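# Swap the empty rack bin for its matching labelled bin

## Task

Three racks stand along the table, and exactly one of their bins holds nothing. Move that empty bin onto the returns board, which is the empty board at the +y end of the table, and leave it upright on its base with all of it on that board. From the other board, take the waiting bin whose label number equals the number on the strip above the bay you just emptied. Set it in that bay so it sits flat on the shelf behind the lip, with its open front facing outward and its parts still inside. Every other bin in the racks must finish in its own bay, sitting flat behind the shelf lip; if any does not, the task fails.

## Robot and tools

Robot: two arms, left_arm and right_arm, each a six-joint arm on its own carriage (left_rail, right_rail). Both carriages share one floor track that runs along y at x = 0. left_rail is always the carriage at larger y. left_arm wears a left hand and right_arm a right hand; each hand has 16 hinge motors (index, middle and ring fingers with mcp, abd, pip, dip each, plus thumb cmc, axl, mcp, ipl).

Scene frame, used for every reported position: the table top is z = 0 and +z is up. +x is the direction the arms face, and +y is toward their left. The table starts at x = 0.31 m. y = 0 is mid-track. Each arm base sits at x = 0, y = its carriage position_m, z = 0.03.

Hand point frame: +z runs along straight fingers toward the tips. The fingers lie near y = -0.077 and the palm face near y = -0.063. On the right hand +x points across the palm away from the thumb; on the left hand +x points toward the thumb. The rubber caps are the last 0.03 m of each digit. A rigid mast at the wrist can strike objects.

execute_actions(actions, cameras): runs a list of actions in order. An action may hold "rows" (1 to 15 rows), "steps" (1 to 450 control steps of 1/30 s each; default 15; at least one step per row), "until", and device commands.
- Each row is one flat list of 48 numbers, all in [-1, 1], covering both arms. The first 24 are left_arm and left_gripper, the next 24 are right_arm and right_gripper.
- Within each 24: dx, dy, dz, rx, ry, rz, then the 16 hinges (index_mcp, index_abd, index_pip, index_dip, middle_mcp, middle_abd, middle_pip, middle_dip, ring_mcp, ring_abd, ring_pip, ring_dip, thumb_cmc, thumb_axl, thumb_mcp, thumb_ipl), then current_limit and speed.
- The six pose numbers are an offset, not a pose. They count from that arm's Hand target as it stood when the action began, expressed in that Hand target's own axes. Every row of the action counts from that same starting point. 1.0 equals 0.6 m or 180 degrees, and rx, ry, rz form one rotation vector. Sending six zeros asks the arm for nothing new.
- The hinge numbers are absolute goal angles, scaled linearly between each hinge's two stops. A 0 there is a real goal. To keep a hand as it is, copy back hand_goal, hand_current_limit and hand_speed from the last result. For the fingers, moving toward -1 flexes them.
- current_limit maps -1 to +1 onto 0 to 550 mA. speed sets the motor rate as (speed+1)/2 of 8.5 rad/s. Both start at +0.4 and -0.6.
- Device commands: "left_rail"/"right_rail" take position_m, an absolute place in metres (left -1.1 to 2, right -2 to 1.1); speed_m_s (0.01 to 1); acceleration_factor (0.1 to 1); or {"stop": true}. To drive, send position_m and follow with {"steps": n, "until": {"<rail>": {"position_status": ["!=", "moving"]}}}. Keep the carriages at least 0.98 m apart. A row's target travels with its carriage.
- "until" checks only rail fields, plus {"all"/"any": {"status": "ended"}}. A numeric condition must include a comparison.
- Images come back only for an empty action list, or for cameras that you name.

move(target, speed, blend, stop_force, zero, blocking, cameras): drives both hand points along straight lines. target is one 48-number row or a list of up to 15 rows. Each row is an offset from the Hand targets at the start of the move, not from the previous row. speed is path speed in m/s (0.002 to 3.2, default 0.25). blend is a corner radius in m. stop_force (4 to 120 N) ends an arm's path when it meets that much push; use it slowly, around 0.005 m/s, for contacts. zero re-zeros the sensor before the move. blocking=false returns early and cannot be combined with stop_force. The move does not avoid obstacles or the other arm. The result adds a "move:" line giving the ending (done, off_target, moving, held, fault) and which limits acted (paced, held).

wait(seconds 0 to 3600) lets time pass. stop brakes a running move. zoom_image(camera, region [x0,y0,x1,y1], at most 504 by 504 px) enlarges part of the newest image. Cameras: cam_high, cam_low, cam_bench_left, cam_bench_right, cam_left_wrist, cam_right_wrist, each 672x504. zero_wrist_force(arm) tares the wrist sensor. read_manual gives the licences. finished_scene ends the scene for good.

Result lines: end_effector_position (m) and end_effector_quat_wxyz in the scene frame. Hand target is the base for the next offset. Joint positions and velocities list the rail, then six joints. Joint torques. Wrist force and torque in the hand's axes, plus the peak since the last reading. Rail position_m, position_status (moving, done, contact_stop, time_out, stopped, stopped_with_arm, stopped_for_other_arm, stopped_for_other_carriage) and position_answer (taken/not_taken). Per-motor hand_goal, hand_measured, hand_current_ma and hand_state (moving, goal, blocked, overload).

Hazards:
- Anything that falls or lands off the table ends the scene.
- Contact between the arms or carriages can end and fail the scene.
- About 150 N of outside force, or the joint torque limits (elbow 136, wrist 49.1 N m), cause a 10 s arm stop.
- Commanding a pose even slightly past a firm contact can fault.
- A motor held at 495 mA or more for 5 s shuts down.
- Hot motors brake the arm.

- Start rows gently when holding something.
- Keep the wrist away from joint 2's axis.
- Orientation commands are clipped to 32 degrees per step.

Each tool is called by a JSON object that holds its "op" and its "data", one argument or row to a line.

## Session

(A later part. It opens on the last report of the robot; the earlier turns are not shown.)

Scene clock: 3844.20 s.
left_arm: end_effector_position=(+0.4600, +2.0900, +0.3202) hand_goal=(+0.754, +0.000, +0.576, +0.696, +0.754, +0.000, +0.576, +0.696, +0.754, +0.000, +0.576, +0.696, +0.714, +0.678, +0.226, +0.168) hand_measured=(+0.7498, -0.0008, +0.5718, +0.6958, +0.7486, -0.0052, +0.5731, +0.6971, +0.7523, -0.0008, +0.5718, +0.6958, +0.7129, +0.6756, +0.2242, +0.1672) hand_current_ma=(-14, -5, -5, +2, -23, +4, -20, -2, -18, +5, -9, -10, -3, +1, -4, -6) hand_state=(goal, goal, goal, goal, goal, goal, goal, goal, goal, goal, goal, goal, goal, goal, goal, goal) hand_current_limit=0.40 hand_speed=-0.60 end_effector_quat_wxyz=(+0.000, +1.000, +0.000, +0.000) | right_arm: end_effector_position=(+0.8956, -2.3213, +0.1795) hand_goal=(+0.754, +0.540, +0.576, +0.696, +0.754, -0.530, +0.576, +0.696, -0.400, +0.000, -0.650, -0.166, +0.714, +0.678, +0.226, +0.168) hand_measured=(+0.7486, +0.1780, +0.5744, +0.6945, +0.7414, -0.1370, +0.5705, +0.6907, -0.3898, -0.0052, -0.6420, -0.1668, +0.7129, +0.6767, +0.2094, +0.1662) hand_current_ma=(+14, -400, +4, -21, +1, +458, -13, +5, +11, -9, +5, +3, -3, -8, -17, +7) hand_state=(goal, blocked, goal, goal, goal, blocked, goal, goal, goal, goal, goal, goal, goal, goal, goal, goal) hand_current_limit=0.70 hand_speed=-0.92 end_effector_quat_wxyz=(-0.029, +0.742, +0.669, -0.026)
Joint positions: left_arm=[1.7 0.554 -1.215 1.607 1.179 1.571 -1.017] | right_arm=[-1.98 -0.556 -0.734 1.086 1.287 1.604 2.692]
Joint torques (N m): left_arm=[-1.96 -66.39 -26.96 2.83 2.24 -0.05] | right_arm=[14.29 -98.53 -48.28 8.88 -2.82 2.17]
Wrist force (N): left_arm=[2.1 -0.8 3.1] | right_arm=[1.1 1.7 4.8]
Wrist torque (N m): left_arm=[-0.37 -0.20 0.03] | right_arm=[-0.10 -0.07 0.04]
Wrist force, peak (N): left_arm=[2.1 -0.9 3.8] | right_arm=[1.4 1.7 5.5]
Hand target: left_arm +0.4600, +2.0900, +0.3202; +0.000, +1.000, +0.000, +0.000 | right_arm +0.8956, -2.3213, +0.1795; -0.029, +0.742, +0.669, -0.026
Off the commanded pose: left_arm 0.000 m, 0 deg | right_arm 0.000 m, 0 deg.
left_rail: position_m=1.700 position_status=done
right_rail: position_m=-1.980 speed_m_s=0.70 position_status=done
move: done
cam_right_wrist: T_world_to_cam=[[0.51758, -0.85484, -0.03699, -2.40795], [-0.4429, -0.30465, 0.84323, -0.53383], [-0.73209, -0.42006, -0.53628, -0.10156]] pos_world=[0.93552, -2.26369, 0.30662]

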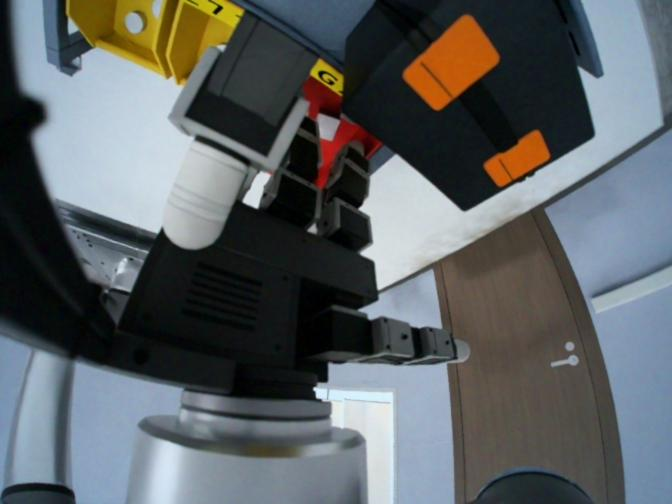

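{"op": "move", "data": {
  "target": [0,0,0,0,0,0,0.754,0,0.576,0.696,0.754,0,0.576,0.696,0.754,0,0.576,0.696,0.714,0.678,0.226,0.168,0.4,-0.6,0,0.0365,-0.0028,0,0,0,0.754,0.54,0.576,0.696,0.754,-0.53,0.576,0.696,-0.40,0,-0.65,-0.1655,0.714,0.678,0.226,0.168,0.7,-0.92],
  "speed": 0.02,
  "stop_force": 4,
  "cameras": ["cam_right_wrist"]
}}

{"op": "zoom_image", "data": {
  "camera": "cam_right_wrist",
  "region": [40, 0, 400, 180]
}}

Scene clock: 3917.97 s.
left_arm: end_effector_position=(+0.4600, +2.0900, +0.3202) hand_goal=(+0.754, +0.000, +0.576, +0.696, +0.754, +0.000, +0.576, +0.696, +0.754, +0.000, +0.576, +0.696, +0.714, +0.678, +0.226, +0.168) hand_measured=(+0.7498, -0.0008, +0.5731, +0.6958, +0.7498, -0.0037, +0.5731, +0.6971, +0.7498, -0.0008, +0.5731, +0.6958, +0.7142, +0.6756, +0.2242, +0.1672) hand_current_ma=(-12, -4, -7, +2, -12, +2, -12, -3, -20, +2, -3, -11, -5, +6, -5, -12) hand_state=(goal, goal, goal, goal, goal, goal, goal, goal, goal, goal, goal, goal, goal, goal, goal, goal) hand_current_limit=0.40 hand_speed=-0.60 end_effector_quat_wxyz=(+0.000, +1.000, +0.000, +0.000) | right_arm: end_effector_position=(+0.9175, -2.3236, +0.1795) hand_goal=(+0.754, +0.540, +0.576, +0.696, +0.754, -0.530, +0.576, +0.696, -0.400, +0.000, -0.650, -0.166, +0.714, +0.678, +0.226, +0.168) hand_measured=(+0.7498, +0.1780, +0.5757, +0.6945, +0.7414, -0.1370, +0.5705, +0.6907, -0.3898, -0.0052, -0.6420, -0.1668, +0.7129, +0.6767, +0.2094, +0.1672) hand_current_ma=(+13, -401, +8, -9, +9, +458, -3, -1, +16, -11, +1, +8, +0, -14, -9, +7) hand_state=(goal, blocked, goal, goal, goal, blocked, goal, goal, goal, goal, goal, goal, goal, goal, goal, goal) hand_current_limit=0.70 hand_speed=-0.92 end_effector_quat_wxyz=(-0.029, +0.742, +0.669, -0.026)
Joint positions: left_arm=[1.7 0.554 -1.215 1.607 1.179 1.571 -1.017] | right_arm=[-1.98 -0.545 -0.695 1.015 1.321 1.604 2.702]
Joint torques (N m): left_arm=[-2.72 -66.07 -26.67 2.76 2.18 0.04] | right_arm=[14.24 -101.47 -48.95 8.57 -2.89 2.23]
Wrist force (N): left_arm=[2.0 -1.0 3.6] | right_arm=[1.2 1.7 5.3]
Wrist torque (N m): left_arm=[-0.42 -0.17 0.02] | right_arm=[-0.11 -0.08 0.05]
Wrist force, peak (N): left_arm=[2.1 -1.2 3.7] | right_arm=[1.5 1.7 5.8]
Hand target: left_arm +0.4600, +2.0900, +0.3202; +0.000, +1.000, +0.000, +0.000 | right_arm +0.9175, -2.3236, +0.1795; -0.029, +0.742, +0.669, -0.026
Off the commanded pose: left_arm 0.000 m, 0 deg | right_arm 0.000 m, 0 deg.
left_rail: position_m=1.700 position_status=done
right_rail: position_m=-1.980 speed_m_s=0.70 position_status=done
move: done
cam_right_wrist: T_world_to_cam=[[0.51758, -0.85484, -0.03699, -2.42125], [-0.4429, -0.30465, 0.84323, -0.52484], [-0.73209, -0.42006, -0.53628, -0.08649]] pos_world=[0.95742, -2.26599, 0.30662]

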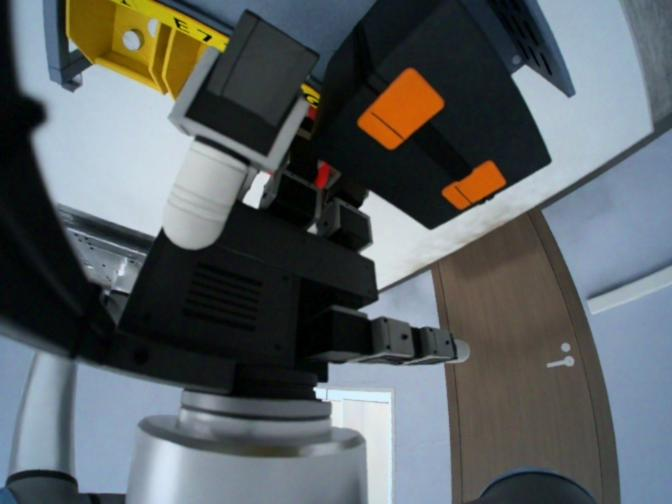

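Scaled by 1.400 from the camera's image (finer frame: 960x720).

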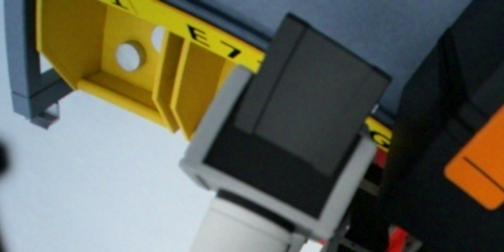

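{"op": "move", "data": {
  "target": [0,0,0,0,0,0,0.754,0,0.576,0.696,0.754,0,0.576,0.696,0.754,0,0.576,0.696,0.714,0.678,0.226,0.168,0.4,-0.6,0,-0.0120,0.0002,-0.0144,0,0,0.754,0.54,0.576,0.696,0.754,-0.53,0.576,0.696,-0.40,0,-0.65,-0.1655,0.714,0.678,0.226,0.168,0.7,-0.92],
  "speed": 0.02,
  "cameras": ["cam_right_wrist"]
}}

Scene clock: 3944.23 s.
left_arm: end_effector_position=(+0.4600, +2.0900, +0.3202) hand_goal=(+0.754, +0.000, +0.576, +0.696, +0.754, +0.000, +0.576, +0.696, +0.754, +0.000, +0.576, +0.696, +0.714, +0.678, +0.226, +0.168) hand_measured=(+0.7498, -0.0008, +0.5731, +0.6958, +0.7511, -0.0037, +0.5731, +0.6971, +0.7511, -0.0008, +0.5731, +0.6958, +0.7142, +0.6756, +0.2242, +0.1672) hand_current_ma=(-17, -10, -8, -5, -15, +2, -18, +0, -10, +11, -7, -3, -10, +6, +5, -8) hand_state=(goal, goal, goal, goal, goal, goal, goal, goal, goal, goal, goal, goal, goal, goal, goal, goal) hand_current_limit=0.40 hand_speed=-0.60 end_effector_quat_wxyz=(+0.000, +1.000, +0.000, +0.000) | right_arm: end_effector_position=(+0.9104, -2.3229, +0.1800) hand_goal=(+0.754, +0.540, +0.576, +0.696, +0.754, -0.530, +0.576, +0.696, -0.400, +0.000, -0.650, -0.166, +0.714, +0.678, +0.226, +0.168) hand_measured=(+0.7498, +0.1780, +0.5757, +0.6945, +0.7402, -0.1356, +0.5705, +0.6907, -0.3898, -0.0052, -0.6420, -0.1655, +0.7142, +0.6767, +0.2094, +0.1662) hand_current_ma=(+13, -400, +3, -10, -6, +455, +0, +6, +17, -7, +9, +10, -4, -1, -10, +4) hand_state=(goal, blocked, goal, goal, goal, blocked, goal, goal, goal, goal, goal, goal, goal, goal, goal, goal) hand_current_limit=0.70 hand_speed=-0.92 end_effector_quat_wxyz=(-0.012, +0.743, +0.669, -0.011)
Joint positions: left_arm=[1.7 0.554 -1.215 1.607 1.179 1.571 -1.017] | right_arm=[-1.98 -0.554 -0.729 1.073 1.255 1.585 2.692]
Joint torques (N m): left_arm=[-1.76 -66.31 -26.8 2.73 2.39 -0.21] | right_arm=[-10.8 -119.47 -33.56 1.57 -2.72 -1.64]
Wrist force (N): left_arm=[1.9 -1.0 3.0] | right_arm=[1.5 1.5 4.5]
Wrist torque (N m): left_arm=[-0.38 -0.18 0.02] | right_arm=[-0.07 -0.15 0.25]
Wrist force, peak (N): left_arm=[2.1 -1.1 3.8] | right_arm=[1.6 1.9 5.9]
Hand target: left_arm +0.4600, +2.0900, +0.3202; +0.000, +1.000, +0.000, +0.000 | right_arm +0.9103, -2.3229, +0.1800; -0.012, +0.743, +0.669, -0.011
Off the commanded pose: left_arm 0.000 m, 0 deg | right_arm 0.000 m, 0 deg.
left_rail: position_m=1.700 position_status=done
right_rail: position_m=-1.980 speed_m_s=0.70 position_status=done
move: done
cam_right_wrist: T_world_to_cam=[[0.51863, -0.85494, -0.00967, -2.42304], [-0.4803, -0.30068, 0.82396, -0.48147], [-0.70735, -0.42269, -0.56657, -0.11437]] pos_world=[0.94451, -2.26467, 0.30848]

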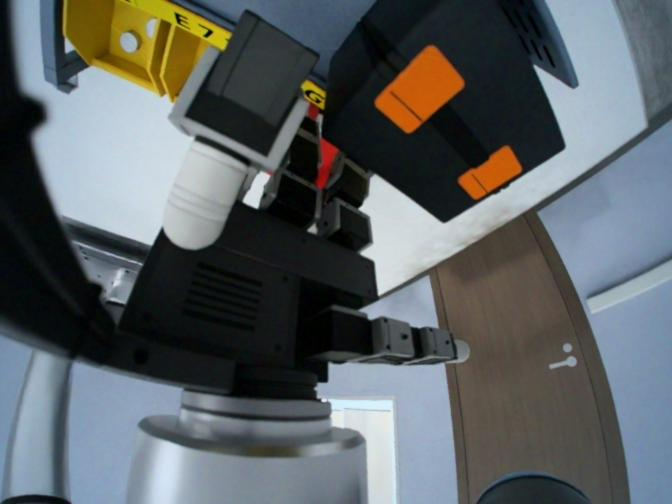

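{"op": "move", "data": {
  "target": [0,0,0,0,0,0,0.754,0,0.576,0.696,0.754,0,0.576,0.696,0.754,0,0.576,0.696,0.714,0.678,0.226,0.168,0.4,-0.6,0,-0.04,0.0012,0,0,0,0.754,0.54,0.576,0.696,0.754,-0.53,0.576,0.696,-0.40,0,-0.65,-0.1655,0.714,0.678,0.226,0.168,0.7,-0.92],
  "speed": 0.012,
  "stop_force": 4
}}

Scene clock: 3954.83 s.
left_arm: end_effector_position=(+0.4600, +2.0900, +0.3202) hand_goal=(+0.754, +0.000, +0.576, +0.696, +0.754, +0.000, +0.576, +0.696, +0.754, +0.000, +0.576, +0.696, +0.714, +0.678, +0.226, +0.168) hand_measured=(+0.7498, -0.0008, +0.5731, +0.6958, +0.7498, -0.0037, +0.5731, +0.6958, +0.7498, -0.0008, +0.5731, +0.6958, +0.7129, +0.6756, +0.2232, +0.1672) hand_current_ma=(-12, -1, -7, +2, -9, +6, -12, -6, -17, +11, -14, -6, -11, -2, +2, -7) hand_state=(goal, goal, goal, goal, goal, goal, goal, goal, goal, goal, goal, goal, goal, goal, goal, goal) hand_current_limit=0.40 hand_speed=-0.60 end_effector_quat_wxyz=(+0.000, +1.000, +0.000, +0.000) | right_arm: end_effector_position=(+0.8865, -2.3204, +0.1800) hand_goal=(+0.754, +0.540, +0.576, +0.696, +0.754, -0.530, +0.576, +0.696, -0.400, +0.000, -0.650, -0.166, +0.714, +0.678, +0.226, +0.168) hand_measured=(+0.7185, +0.1780, +0.5564, +0.6894, +0.7088, -0.1356, +0.5552, +0.6881, -0.3898, -0.0037, -0.6420, -0.1668, +0.7142, +0.6767, +0.2094, +0.1662) hand_current_ma=(-19, -402, -5, -11, -32, +460, -18, -2, +7, -10, +9, +10, +3, -12, -13, +11) hand_state=(blocked, blocked, goal, goal, blocked, blocked, blocked, goal, goal, goal, goal, goal, goal, goal, goal, goal) hand_current_limit=0.70 hand_speed=-0.92 end_effector_quat_wxyz=(-0.012, +0.743, +0.669, -0.011)
Joint positions: left_arm=[1.7 0.554 -1.215 1.607 1.179 1.571 -1.017] | right_arm=[-1.98 -0.566 -0.769 1.147 1.221 1.585 2.68]
Joint torques (N m): left_arm=[-2.77 -66.51 -26.73 2.9 2.15 0.01] | right_arm=[-10.97 -112.91 -29.77 1.42 4.31 -1.61]
Wrist force (N): left_arm=[1.8 -1.2 3.2] | right_arm=[2.4 3.7 0.0]
Wrist torque (N m): left_arm=[-0.42 -0.16 0.02] | right_arm=[0.09 -0.23 0.33]
Wrist force, peak (N): left_arm=[2.1 -1.1 3.6] | right_arm=[1.7 2.7 3.7]
Hand target: left_arm +0.4600, +2.0900, +0.3202; +0.000, +1.000, +0.000, +0.000 | right_arm +0.8865, -2.3204, +0.1800; -0.012, +0.743, +0.669, -0.011
Off the commanded pose: left_arm 0.000 m, 0 deg | right_arm 0.000 m, 0 deg.
left_rail: position_m=1.700 position_status=done
right_rail: position_m=-1.980 speed_m_s=0.70 position_status=done
move: done

{"op": "wait", "data": {
  "seconds": 0.1,
  "cameras": ["cam_right_wrist","cam_bench_right"]
}}

{"op": "zoom_image", "data": {
  "camera": "cam_right_wrist",
  "region": [220, 0, 420, 180]
}}

Scene clock: 3970.60 s.
left_arm: end_effector_position=(+0.4600, +2.0900, +0.3202) hand_goal=(+0.754, +0.000, +0.576, +0.696, +0.754, +0.000, +0.576, +0.696, +0.754, +0.000, +0.576, +0.696, +0.714, +0.678, +0.226, +0.168) hand_measured=(+0.7498, -0.0008, +0.5731, +0.6958, +0.7498, -0.0037, +0.5731, +0.6958, +0.7511, -0.0008, +0.5731, +0.6958, +0.7142, +0.6767, +0.2232, +0.1681) hand_current_ma=(-7, -7, -9, -5, -15, +5, -12, +0, -6, +10, -6, -7, -7, +5, -1, -7) hand_state=(goal, goal, goal, goal, goal, goal, goal, goal, goal, goal, goal, goal, goal, goal, goal, goal) hand_current_limit=0.40 hand_speed=-0.60 end_effector_quat_wxyz=(+0.000, +1.000, +0.000, +0.000) | right_arm: end_effector_position=(+0.8865, -2.3204, +0.1800) hand_goal=(+0.754, +0.540, +0.576, +0.696, +0.754, -0.530, +0.576, +0.696, -0.400, +0.000, -0.650, -0.166, +0.714, +0.678, +0.226, +0.168) hand_measured=(+0.7185, +0.1794, +0.5564, +0.6894, +0.7088, -0.1356, +0.5552, +0.6881, -0.3898, -0.0037, -0.6420, -0.1668, +0.7142, +0.6767, +0.2094, +0.1672) hand_current_ma=(-17, -394, -5, -18, -28, +453, -19, +3, +12, -18, +10, +6, +0, -12, -11, +13) hand_state=(blocked, blocked, goal, goal, blocked, blocked, blocked, goal, goal, goal, goal, goal, goal, goal, goal, goal) hand_current_limit=0.70 hand_speed=-0.92 end_effector_quat_wxyz=(-0.012, +0.743, +0.669, -0.011)
Joint positions: left_arm=[1.7 0.554 -1.215 1.607 1.179 1.571 -1.017] | right_arm=[-1.98 -0.566 -0.769 1.147 1.221 1.585 2.68]
Joint torques (N m): left_arm=[-1.73 -65.78 -26.97 2.88 2.02 -0.27] | right_arm=[-11.55 -112.16 -29.4 1.42 4.08 -1.3]
Wrist force (N): left_arm=[1.9 -0.7 3.0] | right_arm=[2.0 3.6 -0.5]
Wrist torque (N m): left_arm=[-0.33 -0.17 0.01] | right_arm=[0.11 -0.17 0.29]
Wrist force, peak (N): left_arm=[2.2 -1.0 3.7] | right_arm=[2.6 4.0 -0.2]
Hand target: left_arm +0.4600, +2.0900, +0.3202; +0.000, +1.000, +0.000, +0.000 | right_arm +0.8865, -2.3204, +0.1800; -0.012, +0.743, +0.669, -0.011
Off the commanded pose: left_arm 0.000 m, 0 deg | right_arm 0.000 m, 0 deg.
left_rail: position_m=1.700 position_status=done
right_rail: position_m=-1.980 speed_m_s=0.70 position_status=done
wait: 0.10 s; at rest from the start
cam_right_wrist: T_world_to_cam=[[0.51864, -0.85494, -0.0096, -2.40852], [-0.48041, -0.30069, 0.82389, -0.49209], [-0.70726, -0.42269, -0.56667, -0.13028]] pos_world=[0.92061, -2.26217, 0.30848]
Images, in order (width x height): cam_bench_right 672x504, cam_right_wrist 672x504.

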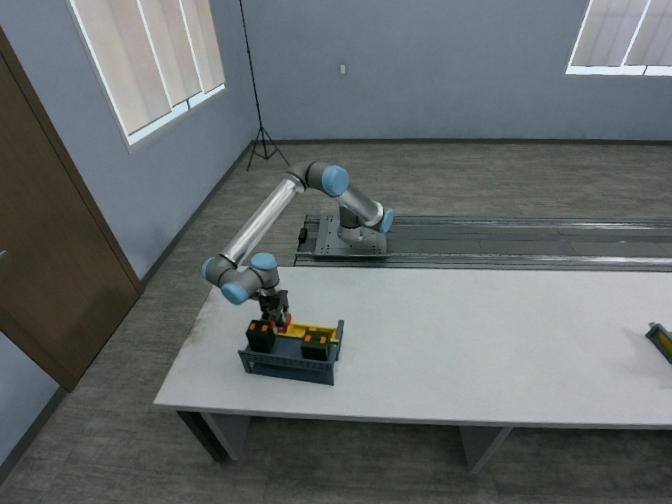

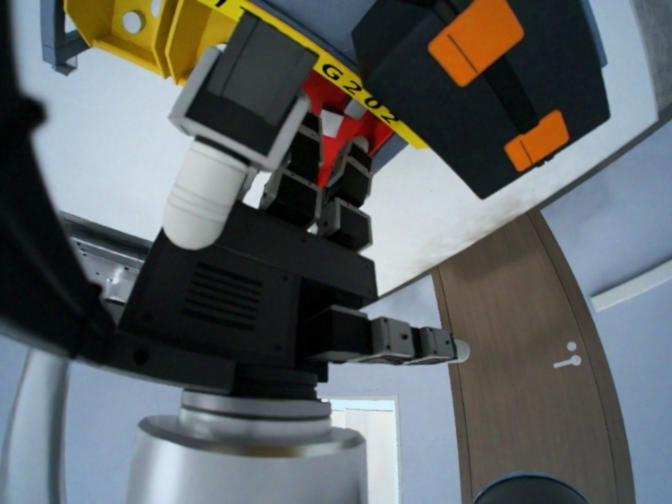

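Scaled by 2.520 from the camera's image (finer frame: 960x720).

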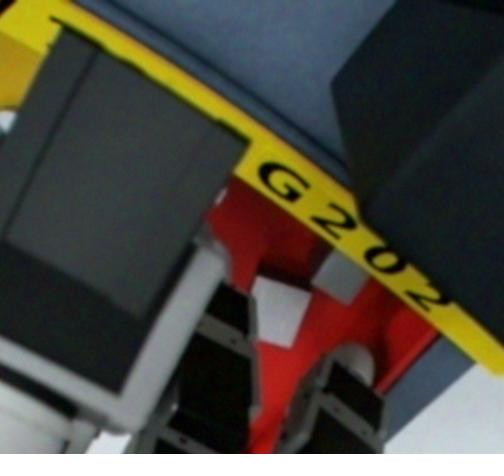

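{"op": "zoom_image", "data": {
  "camera": "cam_right_wrist",
  "region": [30, 0, 250, 110]
}}

Scaled by 2.291 from the camera's image (finer frame: 960x720).

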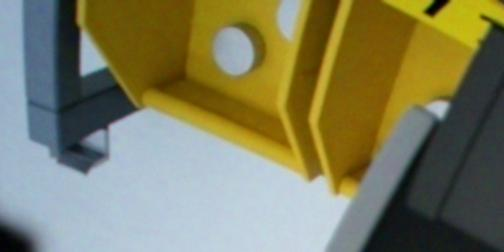

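{"op": "zoom_image", "data": {
  "camera": "cam_right_wrist",
  "region": [340, 90, 440, 190]
}}

Scaled by 5.040 from the camera's image (finer frame: 960x720).

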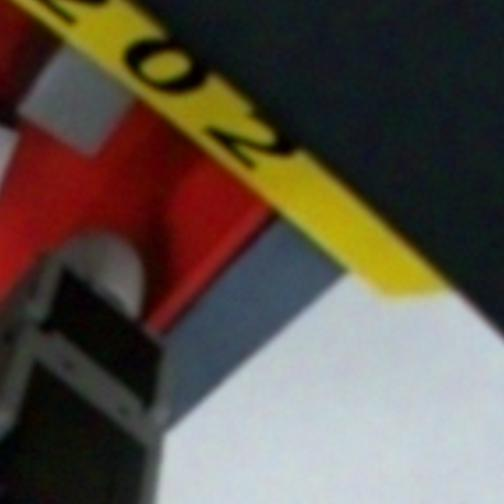

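{"op": "move", "data": {
  "target": [
    [0,0,0,0,0,0,0.754,0,0.576,0.696,0.754,0,0.576,0.696,0.754,0,0.576,0.696,0.714,0.678,0.226,0.168,0.4,-0.6,0,0.0133,-0.0004,0,0,0,0.754,0.54,0.576,0.696,0.754,-0.53,0.576,0.696,-0.40,0,-0.65,-0.1655,0.714,0.678,0.226,0.168,0.7,-0.92]
  ],
  "speed": 0.02
}}

{"op": "move", "data": {
  "target": [
    [0,0,0,0,0,0,0.754,0,0.576,0.696,0.754,0,0.576,0.696,0.754,0,0.576,0.696,0.714,0.678,0.226,0.168,0.4,-0.6,0,-0.0083,0.0003,-0.01,0,0,0.754,0.54,0.576,0.696,0.754,-0.53,0.576,0.696,-0.40,0,-0.65,-0.1655,0.714,0.678,0.226,0.168,0.7,-0.92]
  ],
  "speed": 0.02
}}

Scene clock: 4081.90 s.
left_arm: end_effector_position=(+0.4600, +2.0900, +0.3202) hand_goal=(+0.754, +0.000, +0.576, +0.696, +0.754, +0.000, +0.576, +0.696, +0.754, +0.000, +0.576, +0.696, +0.714, +0.678, +0.226, +0.168) hand_measured=(+0.7498, -0.0008, +0.5718, +0.6958, +0.7498, -0.0052, +0.5731, +0.6971, +0.7498, -0.0008, +0.5718, +0.6958, +0.7142, +0.6746, +0.2232, +0.1672) hand_current_ma=(-17, -11, -7, +8, -15, +10, -11, -8, -13, +2, -2, -9, -8, +1, -5, -6) hand_state=(goal, goal, goal, goal, goal, goal, goal, goal, goal, goal, goal, goal, goal, goal, goal, goal) hand_current_limit=0.40 hand_speed=-0.60 end_effector_quat_wxyz=(+0.000, +1.000, +0.000, +0.000) | right_arm: end_effector_position=(+0.8943, -2.3212, +0.1800) hand_goal=(+0.754, +0.540, +0.576, +0.696, +0.754, -0.530, +0.576, +0.696, -0.400, +0.000, -0.650, -0.166, +0.714, +0.678, +0.226, +0.168) hand_measured=(+0.7535, +0.1780, +0.5744, +0.6945, +0.7450, -0.1370, +0.5718, +0.6920, -0.3898, -0.0037, -0.6420, -0.1668, +0.7142, +0.6767, +0.2094, +0.1672) hand_current_ma=(+9, -404, +8, -7, +2, +459, -6, +1, +11, -16, +5, +13, -2, -4, -12, +7) hand_state=(goal, blocked, goal, goal, goal, blocked, goal, goal, goal, goal, goal, goal, goal, goal, goal, goal) hand_current_limit=0.70 hand_speed=-0.92 end_effector_quat_wxyz=(-0.012, +0.743, +0.669, -0.011)
Joint positions: left_arm=[1.7 0.554 -1.215 1.607 1.179 1.571 -1.017] | right_arm=[-1.98 -0.562 -0.756 1.123 1.232 1.585 2.684]
Joint torques (N m): left_arm=[-1.97 -65 -27.23 2.99 2.14 -0.16] | right_arm=[12.52 -91.43 -45.62 7.28 -2.32 2.09]
Wrist force (N): left_arm=[1.8 -0.8 3.3] | right_arm=[3.2 1.3 -2.3]
Wrist torque (N m): left_arm=[-0.37 -0.15 0.00] | right_arm=[0.55 -0.23 0.22]
Wrist force, peak (N): left_arm=[2.2 -1.1 3.7] | right_arm=[2.3 4.2 0.1]
Hand target: left_arm +0.4600, +2.0900, +0.3202; +0.000, +1.000, +0.000, +0.000 | right_arm +0.8944, -2.3212, +0.1800; -0.012, +0.743, +0.669, -0.011
Off the commanded pose: left_arm 0.000 m, 0 deg | right_arm 0.000 m, 0 deg.
left_rail: position_m=1.700 position_status=done
right_rail: position_m=-1.980 speed_m_s=0.70 position_status=done
move: done

Scene clock: 4083.07 s.
left_arm: end_effector_position=(+0.4600, +2.0900, +0.3202) hand_goal=(+0.754, +0.000, +0.576, +0.696, +0.754, +0.000, +0.576, +0.696, +0.754, +0.000, +0.576, +0.696, +0.714, +0.678, +0.226, +0.168) hand_measured=(+0.7498, -0.0008, +0.5731, +0.6958, +0.7498, -0.0052, +0.5744, +0.6971, +0.7511, -0.0008, +0.5731, +0.6958, +0.7129, +0.6756, +0.2232, +0.1672) hand_current_ma=(-9, -1, +1, -6, -12, +1, -13, +0, -13, +5, -4, -1, -4, +3, +0, -8) hand_state=(goal, goal, goal, goal, goal, goal, goal, goal, goal, goal, goal, goal, goal, goal, goal, goal) hand_current_limit=0.40 hand_speed=-0.60 end_effector_quat_wxyz=(+0.000, +1.000, +0.000, +0.000) | right_arm: end_effector_position=(+0.8895, -2.3207, +0.1800) hand_goal=(+0.754, +0.540, +0.576, +0.696, +0.754, -0.530, +0.576, +0.696, -0.400, +0.000, -0.650, -0.166, +0.714, +0.678, +0.226, +0.168) hand_measured=(+0.7486, +0.1780, +0.5705, +0.6920, +0.7390, -0.1370, +0.5705, +0.6907, -0.3898, -0.0052, -0.6420, -0.1668, +0.7142, +0.6777, +0.2094, +0.1672) hand_current_ma=(+11, -405, +2, -11, -7, +452, -13, +0, +12, -11, +6, +8, -6, -6, -9, +13) hand_state=(goal, blocked, goal, goal, goal, blocked, goal, goal, goal, goal, goal, goal, goal, goal, goal, goal) hand_current_limit=0.70 hand_speed=-0.92 end_effector_quat_wxyz=(+0.000, +0.743, +0.669, +0.000)
Joint positions: left_arm=[1.7 0.554 -1.215 1.607 1.179 1.571 -1.017] | right_arm=[-1.98 -0.569 -0.777 1.161 1.188 1.571 2.677]
Joint torques (N m): left_arm=[-2.53 -64.65 -27.48 2.91 2.26 -0.17] | right_arm=[-12.18 -106.32 -27.51 0.02 -2.8 -1.51]
Wrist force (N): left_arm=[2.0 -1.3 3.5] | right_arm=[2.8 2.1 -7.2]
Wrist torque (N m): left_arm=[-0.46 -0.17 0.03] | right_arm=[0.89 -0.03 0.37]
Wrist force, peak (N): left_arm=[2.4 -1.3 3.5] | right_arm=[2.9 2.2 -8.1]
Hand target: left_arm +0.4600, +2.0900, +0.3202; +0.000, +1.000, +0.000, +0.000 | right_arm +0.8894, -2.3207, +0.1800; +0.000, +0.743, +0.669, +0.000
Off the commanded pose: left_arm 0.000 m, 0 deg | right_arm 0.000 m, 0 deg.
left_rail: position_m=1.700 position_status=done
right_rail: position_m=-1.980 speed_m_s=0.70 position_status=done
move: done

{"op": "wait", "data": {
  "seconds": 0.1,
  "cameras": ["cam_right_wrist","cam_bench_right","cam_low"]
}}

{"op": "zoom_image", "data": {
  "camera": "cam_bench_right",
  "region": [235, 290, 355, 390]
}}

{"op": "zoom_image", "data": {
  "camera": "cam_right_wrist",
  "region": [220, 0, 460, 200]
}}

Scene clock: 4101.80 s.
left_arm: end_effector_position=(+0.4600, +2.0900, +0.3202) hand_goal=(+0.754, +0.000, +0.576, +0.696, +0.754, +0.000, +0.576, +0.696, +0.754, +0.000, +0.576, +0.696, +0.714, +0.678, +0.226, +0.168) hand_measured=(+0.7498, -0.0008, +0.5718, +0.6958, +0.7498, -0.0052, +0.5744, +0.6971, +0.7498, -0.0008, +0.5718, +0.6958, +0.7142, +0.6756, +0.2242, +0.1672) hand_current_ma=(-16, -11, -4, +1, -12, +5, -7, -7, -16, +12, -5, -3, -17, +3, -5, -6) hand_state=(goal, goal, goal, goal, goal, goal, goal, goal, goal, goal, goal, goal, goal, goal, goal, goal) hand_current_limit=0.40 hand_speed=-0.60 end_effector_quat_wxyz=(+0.000, +1.000, +0.000, +0.000) | right_arm: end_effector_position=(+0.8894, -2.3207, +0.1800) hand_goal=(+0.754, +0.540, +0.576, +0.696, +0.754, -0.530, +0.576, +0.696, -0.400, +0.000, -0.650, -0.166, +0.714, +0.678, +0.226, +0.168) hand_measured=(+0.7474, +0.1780, +0.5718, +0.6920, +0.7390, -0.1370, +0.5705, +0.6907, -0.3898, -0.0052, -0.6420, -0.1668, +0.7129, +0.6777, +0.2094, +0.1672) hand_current_ma=(+8, -396, +5, -11, +5, +450, -2, -1, +13, -7, +4, +11, +6, -14, -8, +9) hand_state=(goal, blocked, goal, goal, goal, blocked, goal, goal, goal, goal, goal, goal, goal, goal, goal, goal) hand_current_limit=0.70 hand_speed=-0.92 end_effector_quat_wxyz=(+0.000, +0.743, +0.669, +0.000)
Joint positions: left_arm=[1.7 0.554 -1.215 1.607 1.179 1.571 -1.017] | right_arm=[-1.98 -0.569 -0.777 1.161 1.187 1.571 2.677]
Joint torques (N m): left_arm=[-2.75 -65.13 -27.53 3.03 2.12 -0.24] | right_arm=[-11.22 -105.03 -27.35 0.07 -2.73 -1.78]
Wrist force (N): left_arm=[2.0 -0.9 3.3] | right_arm=[2.8 2.0 -7.1]
Wrist torque (N m): left_arm=[-0.39 -0.18 0.02] | right_arm=[0.86 -0.04 0.37]
Wrist force, peak (N): left_arm=[2.1 -1.5 3.6] | right_arm=[3.1 1.9 -7.9]
Hand target: left_arm +0.4600, +2.0900, +0.3202; +0.000, +1.000, +0.000, +0.000 | right_arm +0.8894, -2.3207, +0.1800; +0.000, +0.743, +0.669, +0.000
Off the commanded pose: left_arm 0.000 m, 0 deg | right_arm 0.000 m, 0 deg.
left_rail: position_m=1.700 position_status=done
right_rail: position_m=-1.980 speed_m_s=0.70 position_status=done
wait: 0.10 s; at rest from the start
cam_right_wrist: T_world_to_cam=[[0.5186, -0.85497, 0.00939, -2.41377], [-0.50592, -0.29799, 0.80947, -0.45921], [-0.68927, -0.42454, -0.58708, -0.1449]] pos_world=[0.91957, -2.26205, 0.30932]
Images, in order (width x height): cam_low 672x504, cam_bench_right 672x504, cam_right_wrist 672x504.

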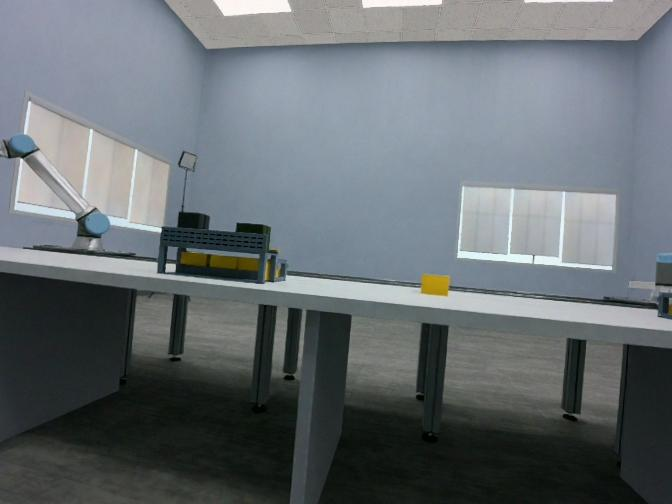

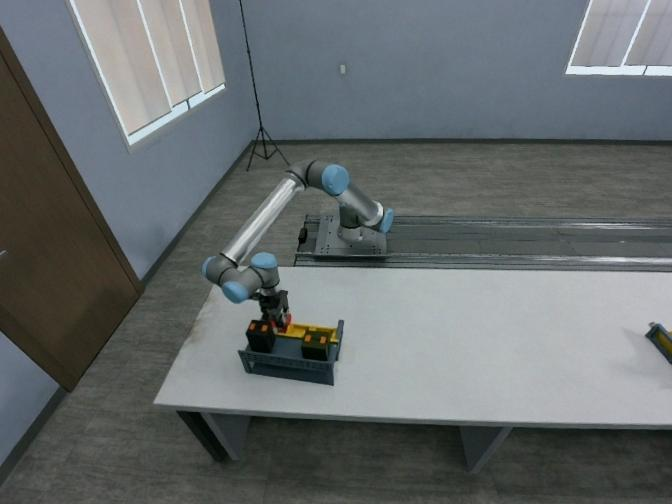

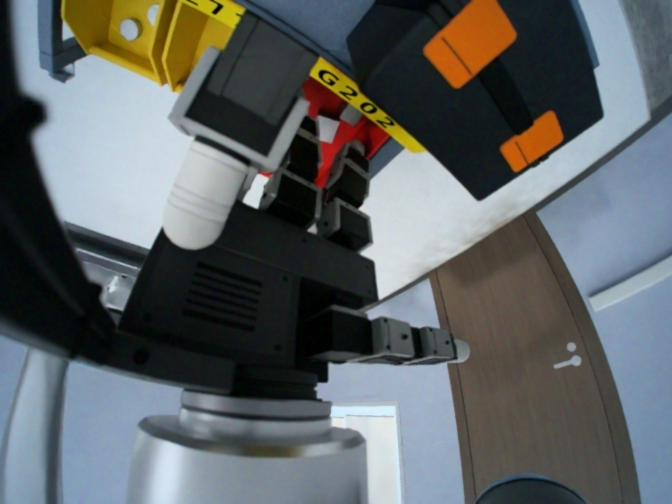

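Scaled by 4.200.

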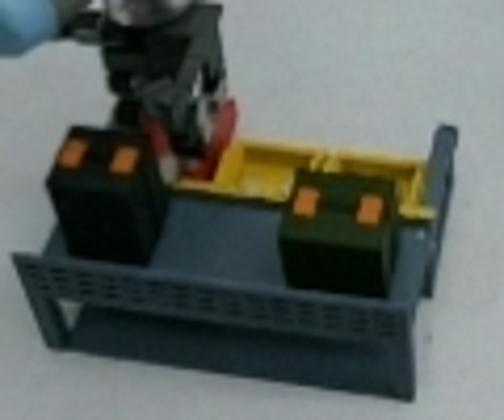

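Scaled by 2.100 from the camera's image (finer frame: 960x720).

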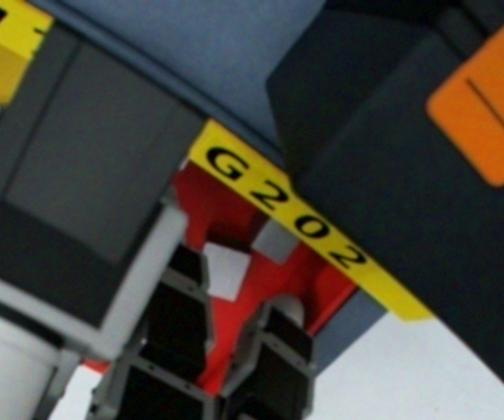

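{"op": "move", "data": {
  "target": [
    [0,0,0,0,0,0,0.754,0,0.576,0.696,0.754,0,0.576,0.696,0.754,0,0.576,0.696,0.714,0.678,0.226,0.168,0.4,-0.6,0,0.0202,0.0,0.0244,0,0,0.754,0.54,0.576,0.696,0.754,-0.53,0.576,0.696,-0.40,0,-0.65,-0.1655,0.714,0.678,0.226,0.168,0.7,-0.92]
  ],
  "speed": 0.02,
  "cameras": ["cam_right_wrist"]
}}

Scene clock: 4153.00 s.
left_arm: end_effector_position=(+0.4600, +2.0900, +0.3202) hand_goal=(+0.754, +0.000, +0.576, +0.696, +0.754, +0.000, +0.576, +0.696, +0.754, +0.000, +0.576, +0.696, +0.714, +0.678, +0.226, +0.168) hand_measured=(+0.7498, -0.0023, +0.5731, +0.6971, +0.7498, -0.0052, +0.5731, +0.6958, +0.7511, -0.0008, +0.5731, +0.6971, +0.7129, +0.6756, +0.2232, +0.1681) hand_current_ma=(-21, -5, -8, -8, -13, +2, -10, -3, -13, +5, -6, -7, -10, +7, -4, -16) hand_state=(goal, goal, goal, goal, goal, goal, goal, goal, goal, goal, goal, goal, goal, goal, goal, goal) hand_current_limit=0.40 hand_speed=-0.60 end_effector_quat_wxyz=(+0.000, +1.000, +0.000, +0.000) | right_arm: end_effector_position=(+0.9015, -2.3220, +0.1800) hand_goal=(+0.754, +0.540, +0.576, +0.696, +0.754, -0.530, +0.576, +0.696, -0.400, +0.000, -0.650, -0.166, +0.714, +0.678, +0.226, +0.168) hand_measured=(+0.7486, +0.1765, +0.5744, +0.6920, +0.7390, -0.1385, +0.5705, +0.6907, -0.3898, -0.0037, -0.6420, -0.1668, +0.7129, +0.6767, +0.2094, +0.1662) hand_current_ma=(+7, -399, +4, -15, +1, +450, +2, +3, +9, -15, +2, +10, -3, -3, -11, +4) hand_state=(goal, blocked, goal, goal, goal, blocked, goal, goal, goal, goal, goal, goal, goal, goal, goal, goal) hand_current_limit=0.70 hand_speed=-0.92 end_effector_quat_wxyz=(-0.029, +0.742, +0.669, -0.026)
Joint positions: left_arm=[1.7 0.554 -1.215 1.607 1.179 1.571 -1.017] | right_arm=[-1.98 -0.553 -0.724 1.067 1.297 1.604 2.694]
Joint torques (N m): left_arm=[-2.61 -64.66 -27.75 2.86 2.26 -0.14] | right_arm=[13.5 -99.2 -48.15 8.55 4.03 2.24]
Wrist force (N): left_arm=[1.8 -1.1 3.1] | right_arm=[1.5 1.7 5.3]
Wrist torque (N m): left_arm=[-0.40 -0.16 0.01] | right_arm=[-0.14 -0.13 0.07]
Wrist force, peak (N): left_arm=[2.4 -1.1 3.9] | right_arm=[3.2 1.9 -7.8]
Hand target: left_arm +0.4600, +2.0900, +0.3202; +0.000, +1.000, +0.000, +0.000 | right_arm +0.9015, -2.3220, +0.1800; -0.029, +0.742, +0.669, -0.026
Off the commanded pose: left_arm 0.000 m, 0 deg | right_arm 0.000 m, 0 deg.
left_rail: position_m=1.700 position_status=done
right_rail: position_m=-1.980 speed_m_s=0.70 position_status=done
move: done
cam_right_wrist: T_world_to_cam=[[0.51759, -0.85483, -0.03692, -2.41161], [-0.44295, -0.30462, 0.84321, -0.53174], [-0.73204, -0.42009, -0.53632, -0.09736]] pos_world=[0.94142, -2.26439, 0.30712]

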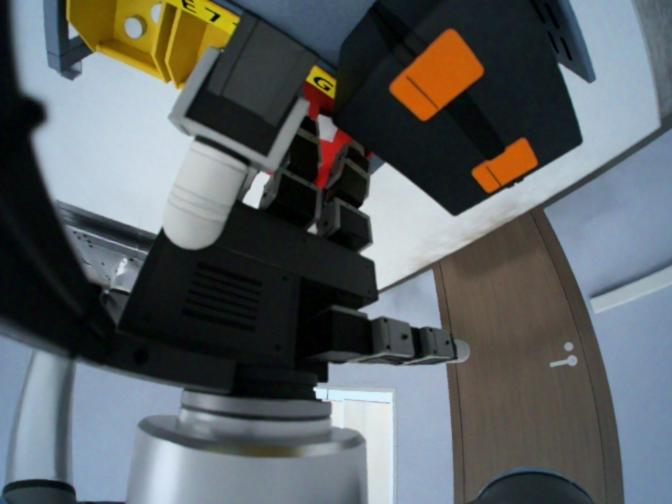

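{"op": "move", "data": {
  "target": [0,0,0,0,0,0,0.754,0,0.576,0.696,0.754,0,0.576,0.696,0.754,0,0.576,0.696,0.714,0.678,0.226,0.168,0.4,-0.6,0.0033,0.0465,-0.0036,0,0,0,0.754,0.54,0.576,0.696,0.754,-0.53,0.576,0.696,-0.40,0,-0.65,-0.1655,0.714,0.678,0.226,0.168,0.7,-0.92],
  "speed": 0.02,
  "stop_force": 4,
  "cameras": ["cam_right_wrist", "cam_bench_right"]
}}

{"op": "zoom_image", "data": {
  "camera": "cam_bench_right",
  "region": [235, 290, 355, 390]
}}

{"op": "zoom_image", "data": {
  "camera": "cam_right_wrist",
  "region": [220, 0, 460, 200]
}}

Scene clock: 4169.40 s.
left_arm: end_effector_position=(+0.4600, +2.0900, +0.3202) hand_goal=(+0.754, +0.000, +0.576, +0.696, +0.754, +0.000, +0.576, +0.696, +0.754, +0.000, +0.576, +0.696, +0.714, +0.678, +0.226, +0.168) hand_measured=(+0.7498, -0.0008, +0.5731, +0.6971, +0.7498, -0.0037, +0.5731, +0.6958, +0.7511, -0.0008, +0.5731, +0.6958, +0.7142, +0.6756, +0.2232, +0.1681) hand_current_ma=(-5, -6, -8, -13, -12, +10, -11, -5, -16, +6, -6, -7, -6, -2, -4, -5) hand_state=(goal, goal, goal, goal, goal, goal, goal, goal, goal, goal, goal, goal, goal, goal, goal, goal) hand_current_limit=0.40 hand_speed=-0.60 end_effector_quat_wxyz=(+0.000, +1.000, +0.000, +0.000) | right_arm: end_effector_position=(+0.9295, -2.3229, +0.1800) hand_goal=(+0.754, +0.540, +0.576, +0.696, +0.754, -0.530, +0.576, +0.696, -0.400, +0.000, -0.650, -0.166, +0.714, +0.678, +0.226, +0.168) hand_measured=(+0.7462, +0.1780, +0.5718, +0.6907, +0.7390, -0.1370, +0.5718, +0.6920, -0.3898, -0.0052, -0.6420, -0.1668, +0.7129, +0.6777, +0.2094, +0.1672) hand_current_ma=(+7, -406, +5, -12, -5, +455, -3, +1, +20, -10, +5, +1, -5, -12, -10, +8) hand_state=(goal, blocked, goal, goal, goal, blocked, goal, goal, goal, goal, goal, goal, goal, goal, goal, goal) hand_current_limit=0.70 hand_speed=-0.92 end_effector_quat_wxyz=(-0.029, +0.742, +0.669, -0.026)
Joint positions: left_arm=[1.7 0.554 -1.215 1.607 1.179 1.571 -1.017] | right_arm=[-1.98 -0.537 -0.675 0.975 1.34 1.603 2.71]
Joint torques (N m): left_arm=[-3.02 -64.28 -28.36 2.94 2.19 -0.31] | right_arm=[14.47 -102.86 -49.52 8.79 -2.75 2.16]
Wrist force (N): left_arm=[2.1 -1.0 3.5] | right_arm=[1.3 1.8 5.4]
Wrist torque (N m): left_arm=[-0.42 -0.18 0.03] | right_arm=[-0.11 -0.17 0.02]
Wrist force, peak (N): left_arm=[2.4 -0.9 3.6] | right_arm=[1.8 1.8 5.7]
Hand target: left_arm +0.4600, +2.0900, +0.3202; +0.000, +1.000, +0.000, +0.000 | right_arm +0.9295, -2.3229, +0.1800; -0.029, +0.742, +0.669, -0.026
Off the commanded pose: left_arm 0.000 m, 0 deg | right_arm 0.000 m, 0 deg.
left_rail: position_m=1.700 position_status=done
right_rail: position_m=-1.980 speed_m_s=0.70 position_status=done
move: done
cam_right_wrist: T_world_to_cam=[[0.51758, -0.85484, -0.03699, -2.42685], [-0.4429, -0.30465, 0.84323, -0.51973], [-0.73209, -0.42006, -0.53628, -0.07714]] pos_world=[0.96942, -2.26529, 0.30712]
Images, in order (width x height): cam_bench_right 672x504, cam_right_wrist 672x504.

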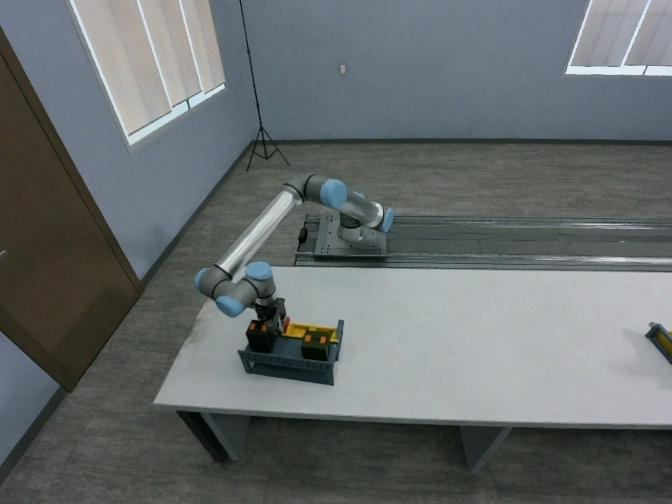

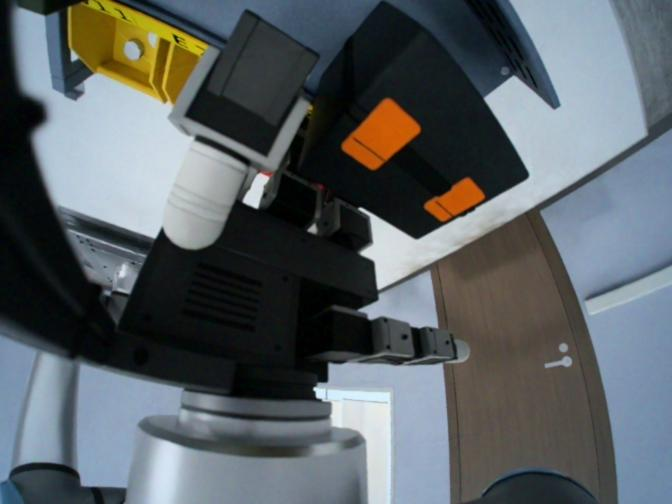

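Scaled by 4.200.

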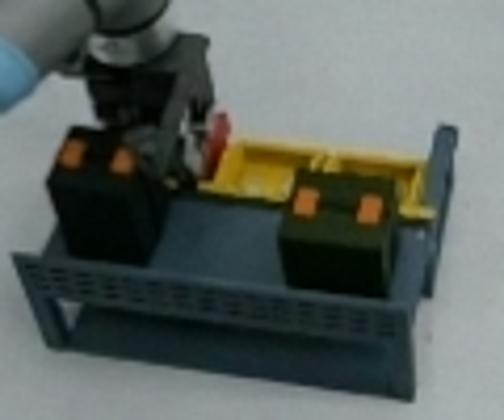

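Scaled by 2.100 from the camera's image (finer frame: 960x720).

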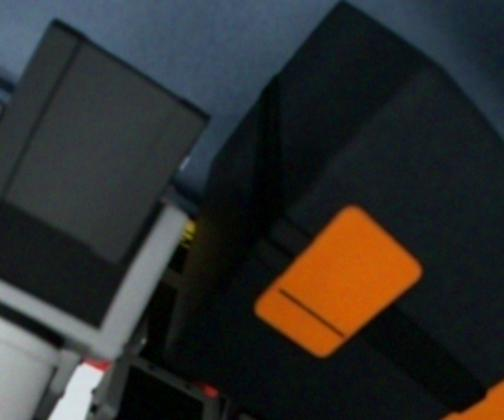

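{"op": "zoom_image", "data": {
  "camera": "cam_bench_right",
  "region": [265, 300, 345, 350]
}}

Scaled by 6.300.

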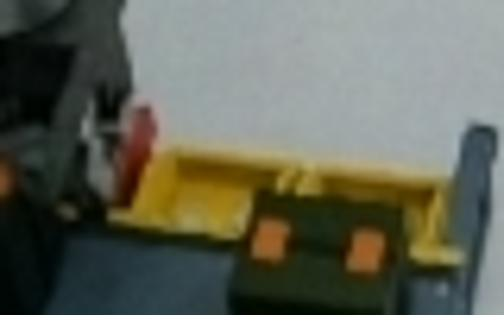

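{"op": "zoom_image", "data": {
  "camera": "cam_bench_right",
  "region": [270, 300, 320, 345]
}}

Scaled by 10.080.

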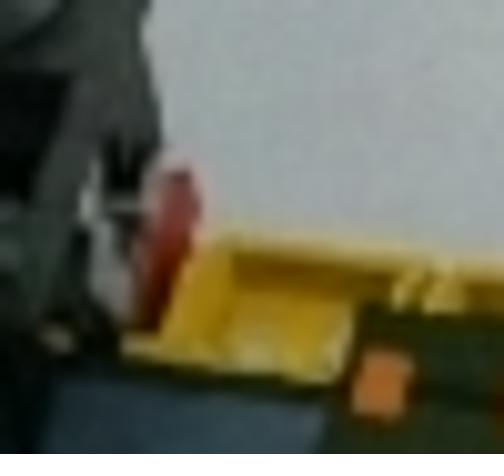

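{"op": "move", "data": {
  "target": [
    [0,0,0,0,0,0,0.754,0,0.576,0.696,0.754,0,0.576,0.696,0.754,0,0.576,0.696,0.714,0.678,0.226,0.168,0.4,-0.6,0,-0.1063,0.0082,0,0,0,0.754,0.54,0.576,0.696,0.754,-0.53,0.576,0.696,-0.40,0,-0.65,-0.1655,0.714,0.678,0.226,0.168,0.7,-0.92],
    [0,0,0,0,0,0,0.754,0,0.576,0.696,0.754,0,0.576,0.696,0.754,0,0.576,0.696,0.714,0.678,0.226,0.168,0.4,-0.6,0,-0.2230,0.0050,0,0,0,0.754,0.54,0.576,0.696,0.754,-0.53,0.576,0.696,-0.40,0,-0.65,-0.1655,0.714,0.678,0.226,0.168,0.7,-0.92],
    [0,0,0,0,0,0,0.754,0,0.576,0.696,0.754,0,0.576,0.696,0.754,0,0.576,0.696,0.714,0.678,0.226,0.168,0.4,-0.6,0,-0.2383,-0.1944,0,0,0,0.754,0.54,0.576,0.696,0.754,-0.53,0.576,0.696,-0.40,0,-0.65,-0.1655,0.714,0.678,0.226,0.168,0.7,-0.92]
  ],
  "speed": 0.05,
  "stop_force": 8,
  "cameras": ["cam_right_wrist", "cam_bench_right"]
}}

{"op": "zoom_image", "data": {
  "camera": "cam_right_wrist",
  "region": [280, 20, 420, 160]
}}

{"op": "zoom_image", "data": {
  "camera": "cam_bench_right",
  "region": [250, 240, 330, 320]
}}

Scene clock: 4437.80 s.
left_arm: end_effector_position=(+0.4600, +2.0900, +0.3202) hand_goal=(+0.754, +0.000, +0.576, +0.696, +0.754, +0.000, +0.576, +0.696, +0.754, +0.000, +0.576, +0.696, +0.714, +0.678, +0.226, +0.168) hand_measured=(+0.7498, -0.0008, +0.5731, +0.6958, +0.7498, -0.0037, +0.5731, +0.6958, +0.7511, -0.0008, +0.5731, +0.6971, +0.7142, +0.6756, +0.2232, +0.1681) hand_current_ma=(-7, -5, -8, -7, -19, +5, -18, -1, -17, +12, -9, -5, -3, +6, +5, -5) hand_state=(goal, goal, goal, goal, goal, goal, goal, goal, goal, goal, goal, goal, goal, goal, goal, goal) hand_current_limit=0.40 hand_speed=-0.60 end_effector_quat_wxyz=(+0.000, +1.000, +0.000, +0.000) | right_arm: end_effector_position=(+0.7967, -2.3090, +0.3073) hand_goal=(+0.754, +0.540, +0.576, +0.696, +0.754, -0.530, +0.576, +0.696, -0.400, +0.000, -0.650, -0.166, +0.714, +0.678, +0.226, +0.168) hand_measured=(+0.7450, +0.1780, +0.5705, +0.6907, +0.7390, -0.1356, +0.5705, +0.6907, -0.3898, -0.0037, -0.6433, -0.1668, +0.7129, +0.6777, +0.2094, +0.1662) hand_current_ma=(+3, -395, +7, -12, -7, +456, -2, +9, +13, -6, +10, +11, -2, -14, -7, +6) hand_state=(goal, blocked, goal, goal, goal, blocked, goal, goal, goal, goal, goal, goal, goal, goal, goal, goal) hand_current_limit=0.70 hand_speed=-0.92 end_effector_quat_wxyz=(-0.029, +0.742, +0.669, -0.026)
Joint positions: left_arm=[1.7 0.554 -1.215 1.607 1.179 1.571 -1.017] | right_arm=[-1.98 -0.609 -0.972 1.265 1.345 1.608 2.638]
Joint torques (N m): left_arm=[-2.21 -64.49 -28.07 3.05 2.2 -0.43] | right_arm=[-1.66 -103.96 -48.65 8.66 2.12 0.96]
Wrist force (N): left_arm=[2.1 -0.9 3.6] | right_arm=[1.3 2.1 5.6]
Wrist torque (N m): left_arm=[-0.41 -0.19 0.03] | right_arm=[-0.16 -0.20 0.23]
Wrist force, peak (N): left_arm=[2.4 -0.9 3.9] | right_arm=[0.9 1.7 6.1]
Hand target: left_arm +0.4600, +2.0900, +0.3202; +0.000, +1.000, +0.000, +0.000 | right_arm +0.7967, -2.3090, +0.3073; -0.029, +0.742, +0.669, -0.026
Off the commanded pose: left_arm 0.000 m, 0 deg | right_arm 0.000 m, 0 deg.
left_rail: position_m=1.700 position_status=done
right_rail: position_m=-1.980 speed_m_s=0.70 position_status=done
move: done
cam_right_wrist: T_world_to_cam=[[0.51758, -0.85484, -0.03699, -2.34152], [-0.4429, -0.30465, 0.84323, -0.68157], [-0.73209, -0.42006, -0.53628, -0.10031]] pos_world=[0.83662, -2.25139, 0.43432]
Images, in order (width x height): cam_bench_right 672x504, cam_right_wrist 672x504.

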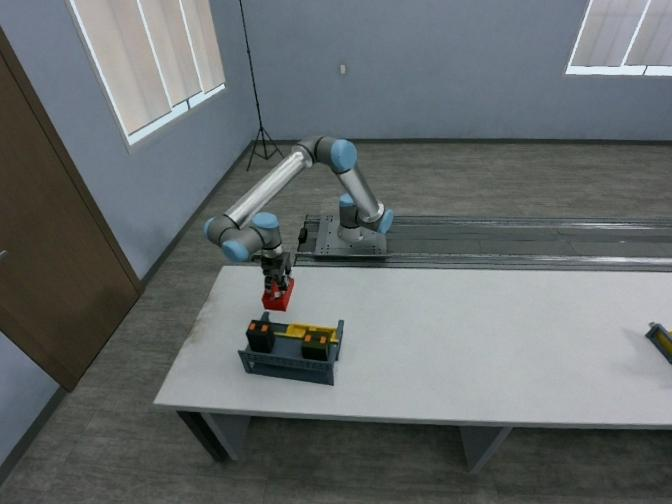

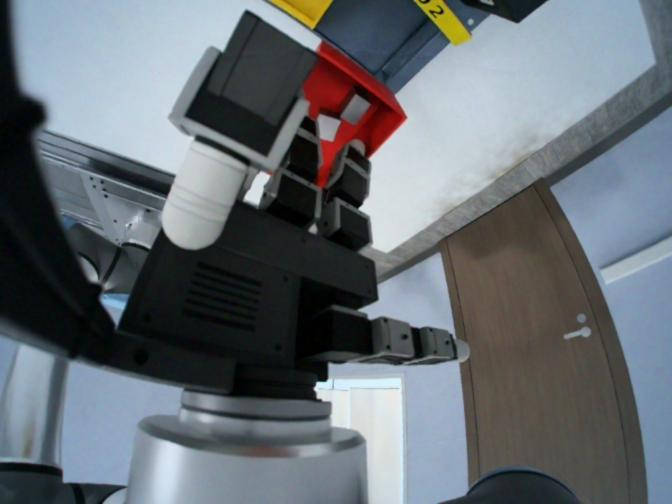

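Scaled by 3.600 from the camera's image (finer frame: 960x720).

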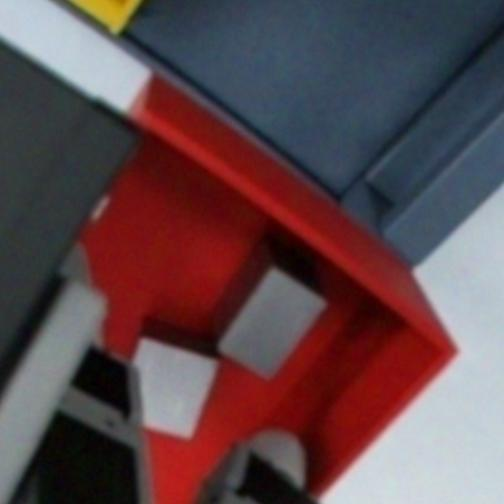

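Scaled by 6.300.

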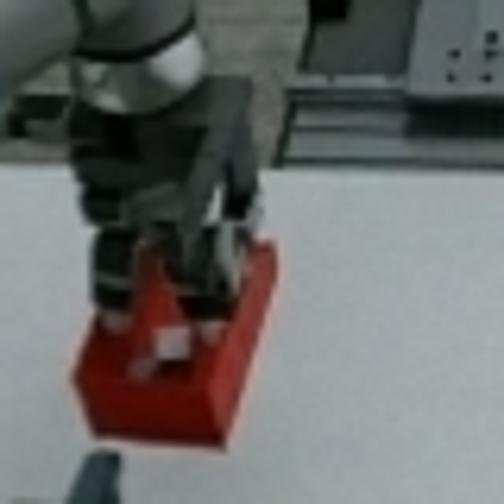

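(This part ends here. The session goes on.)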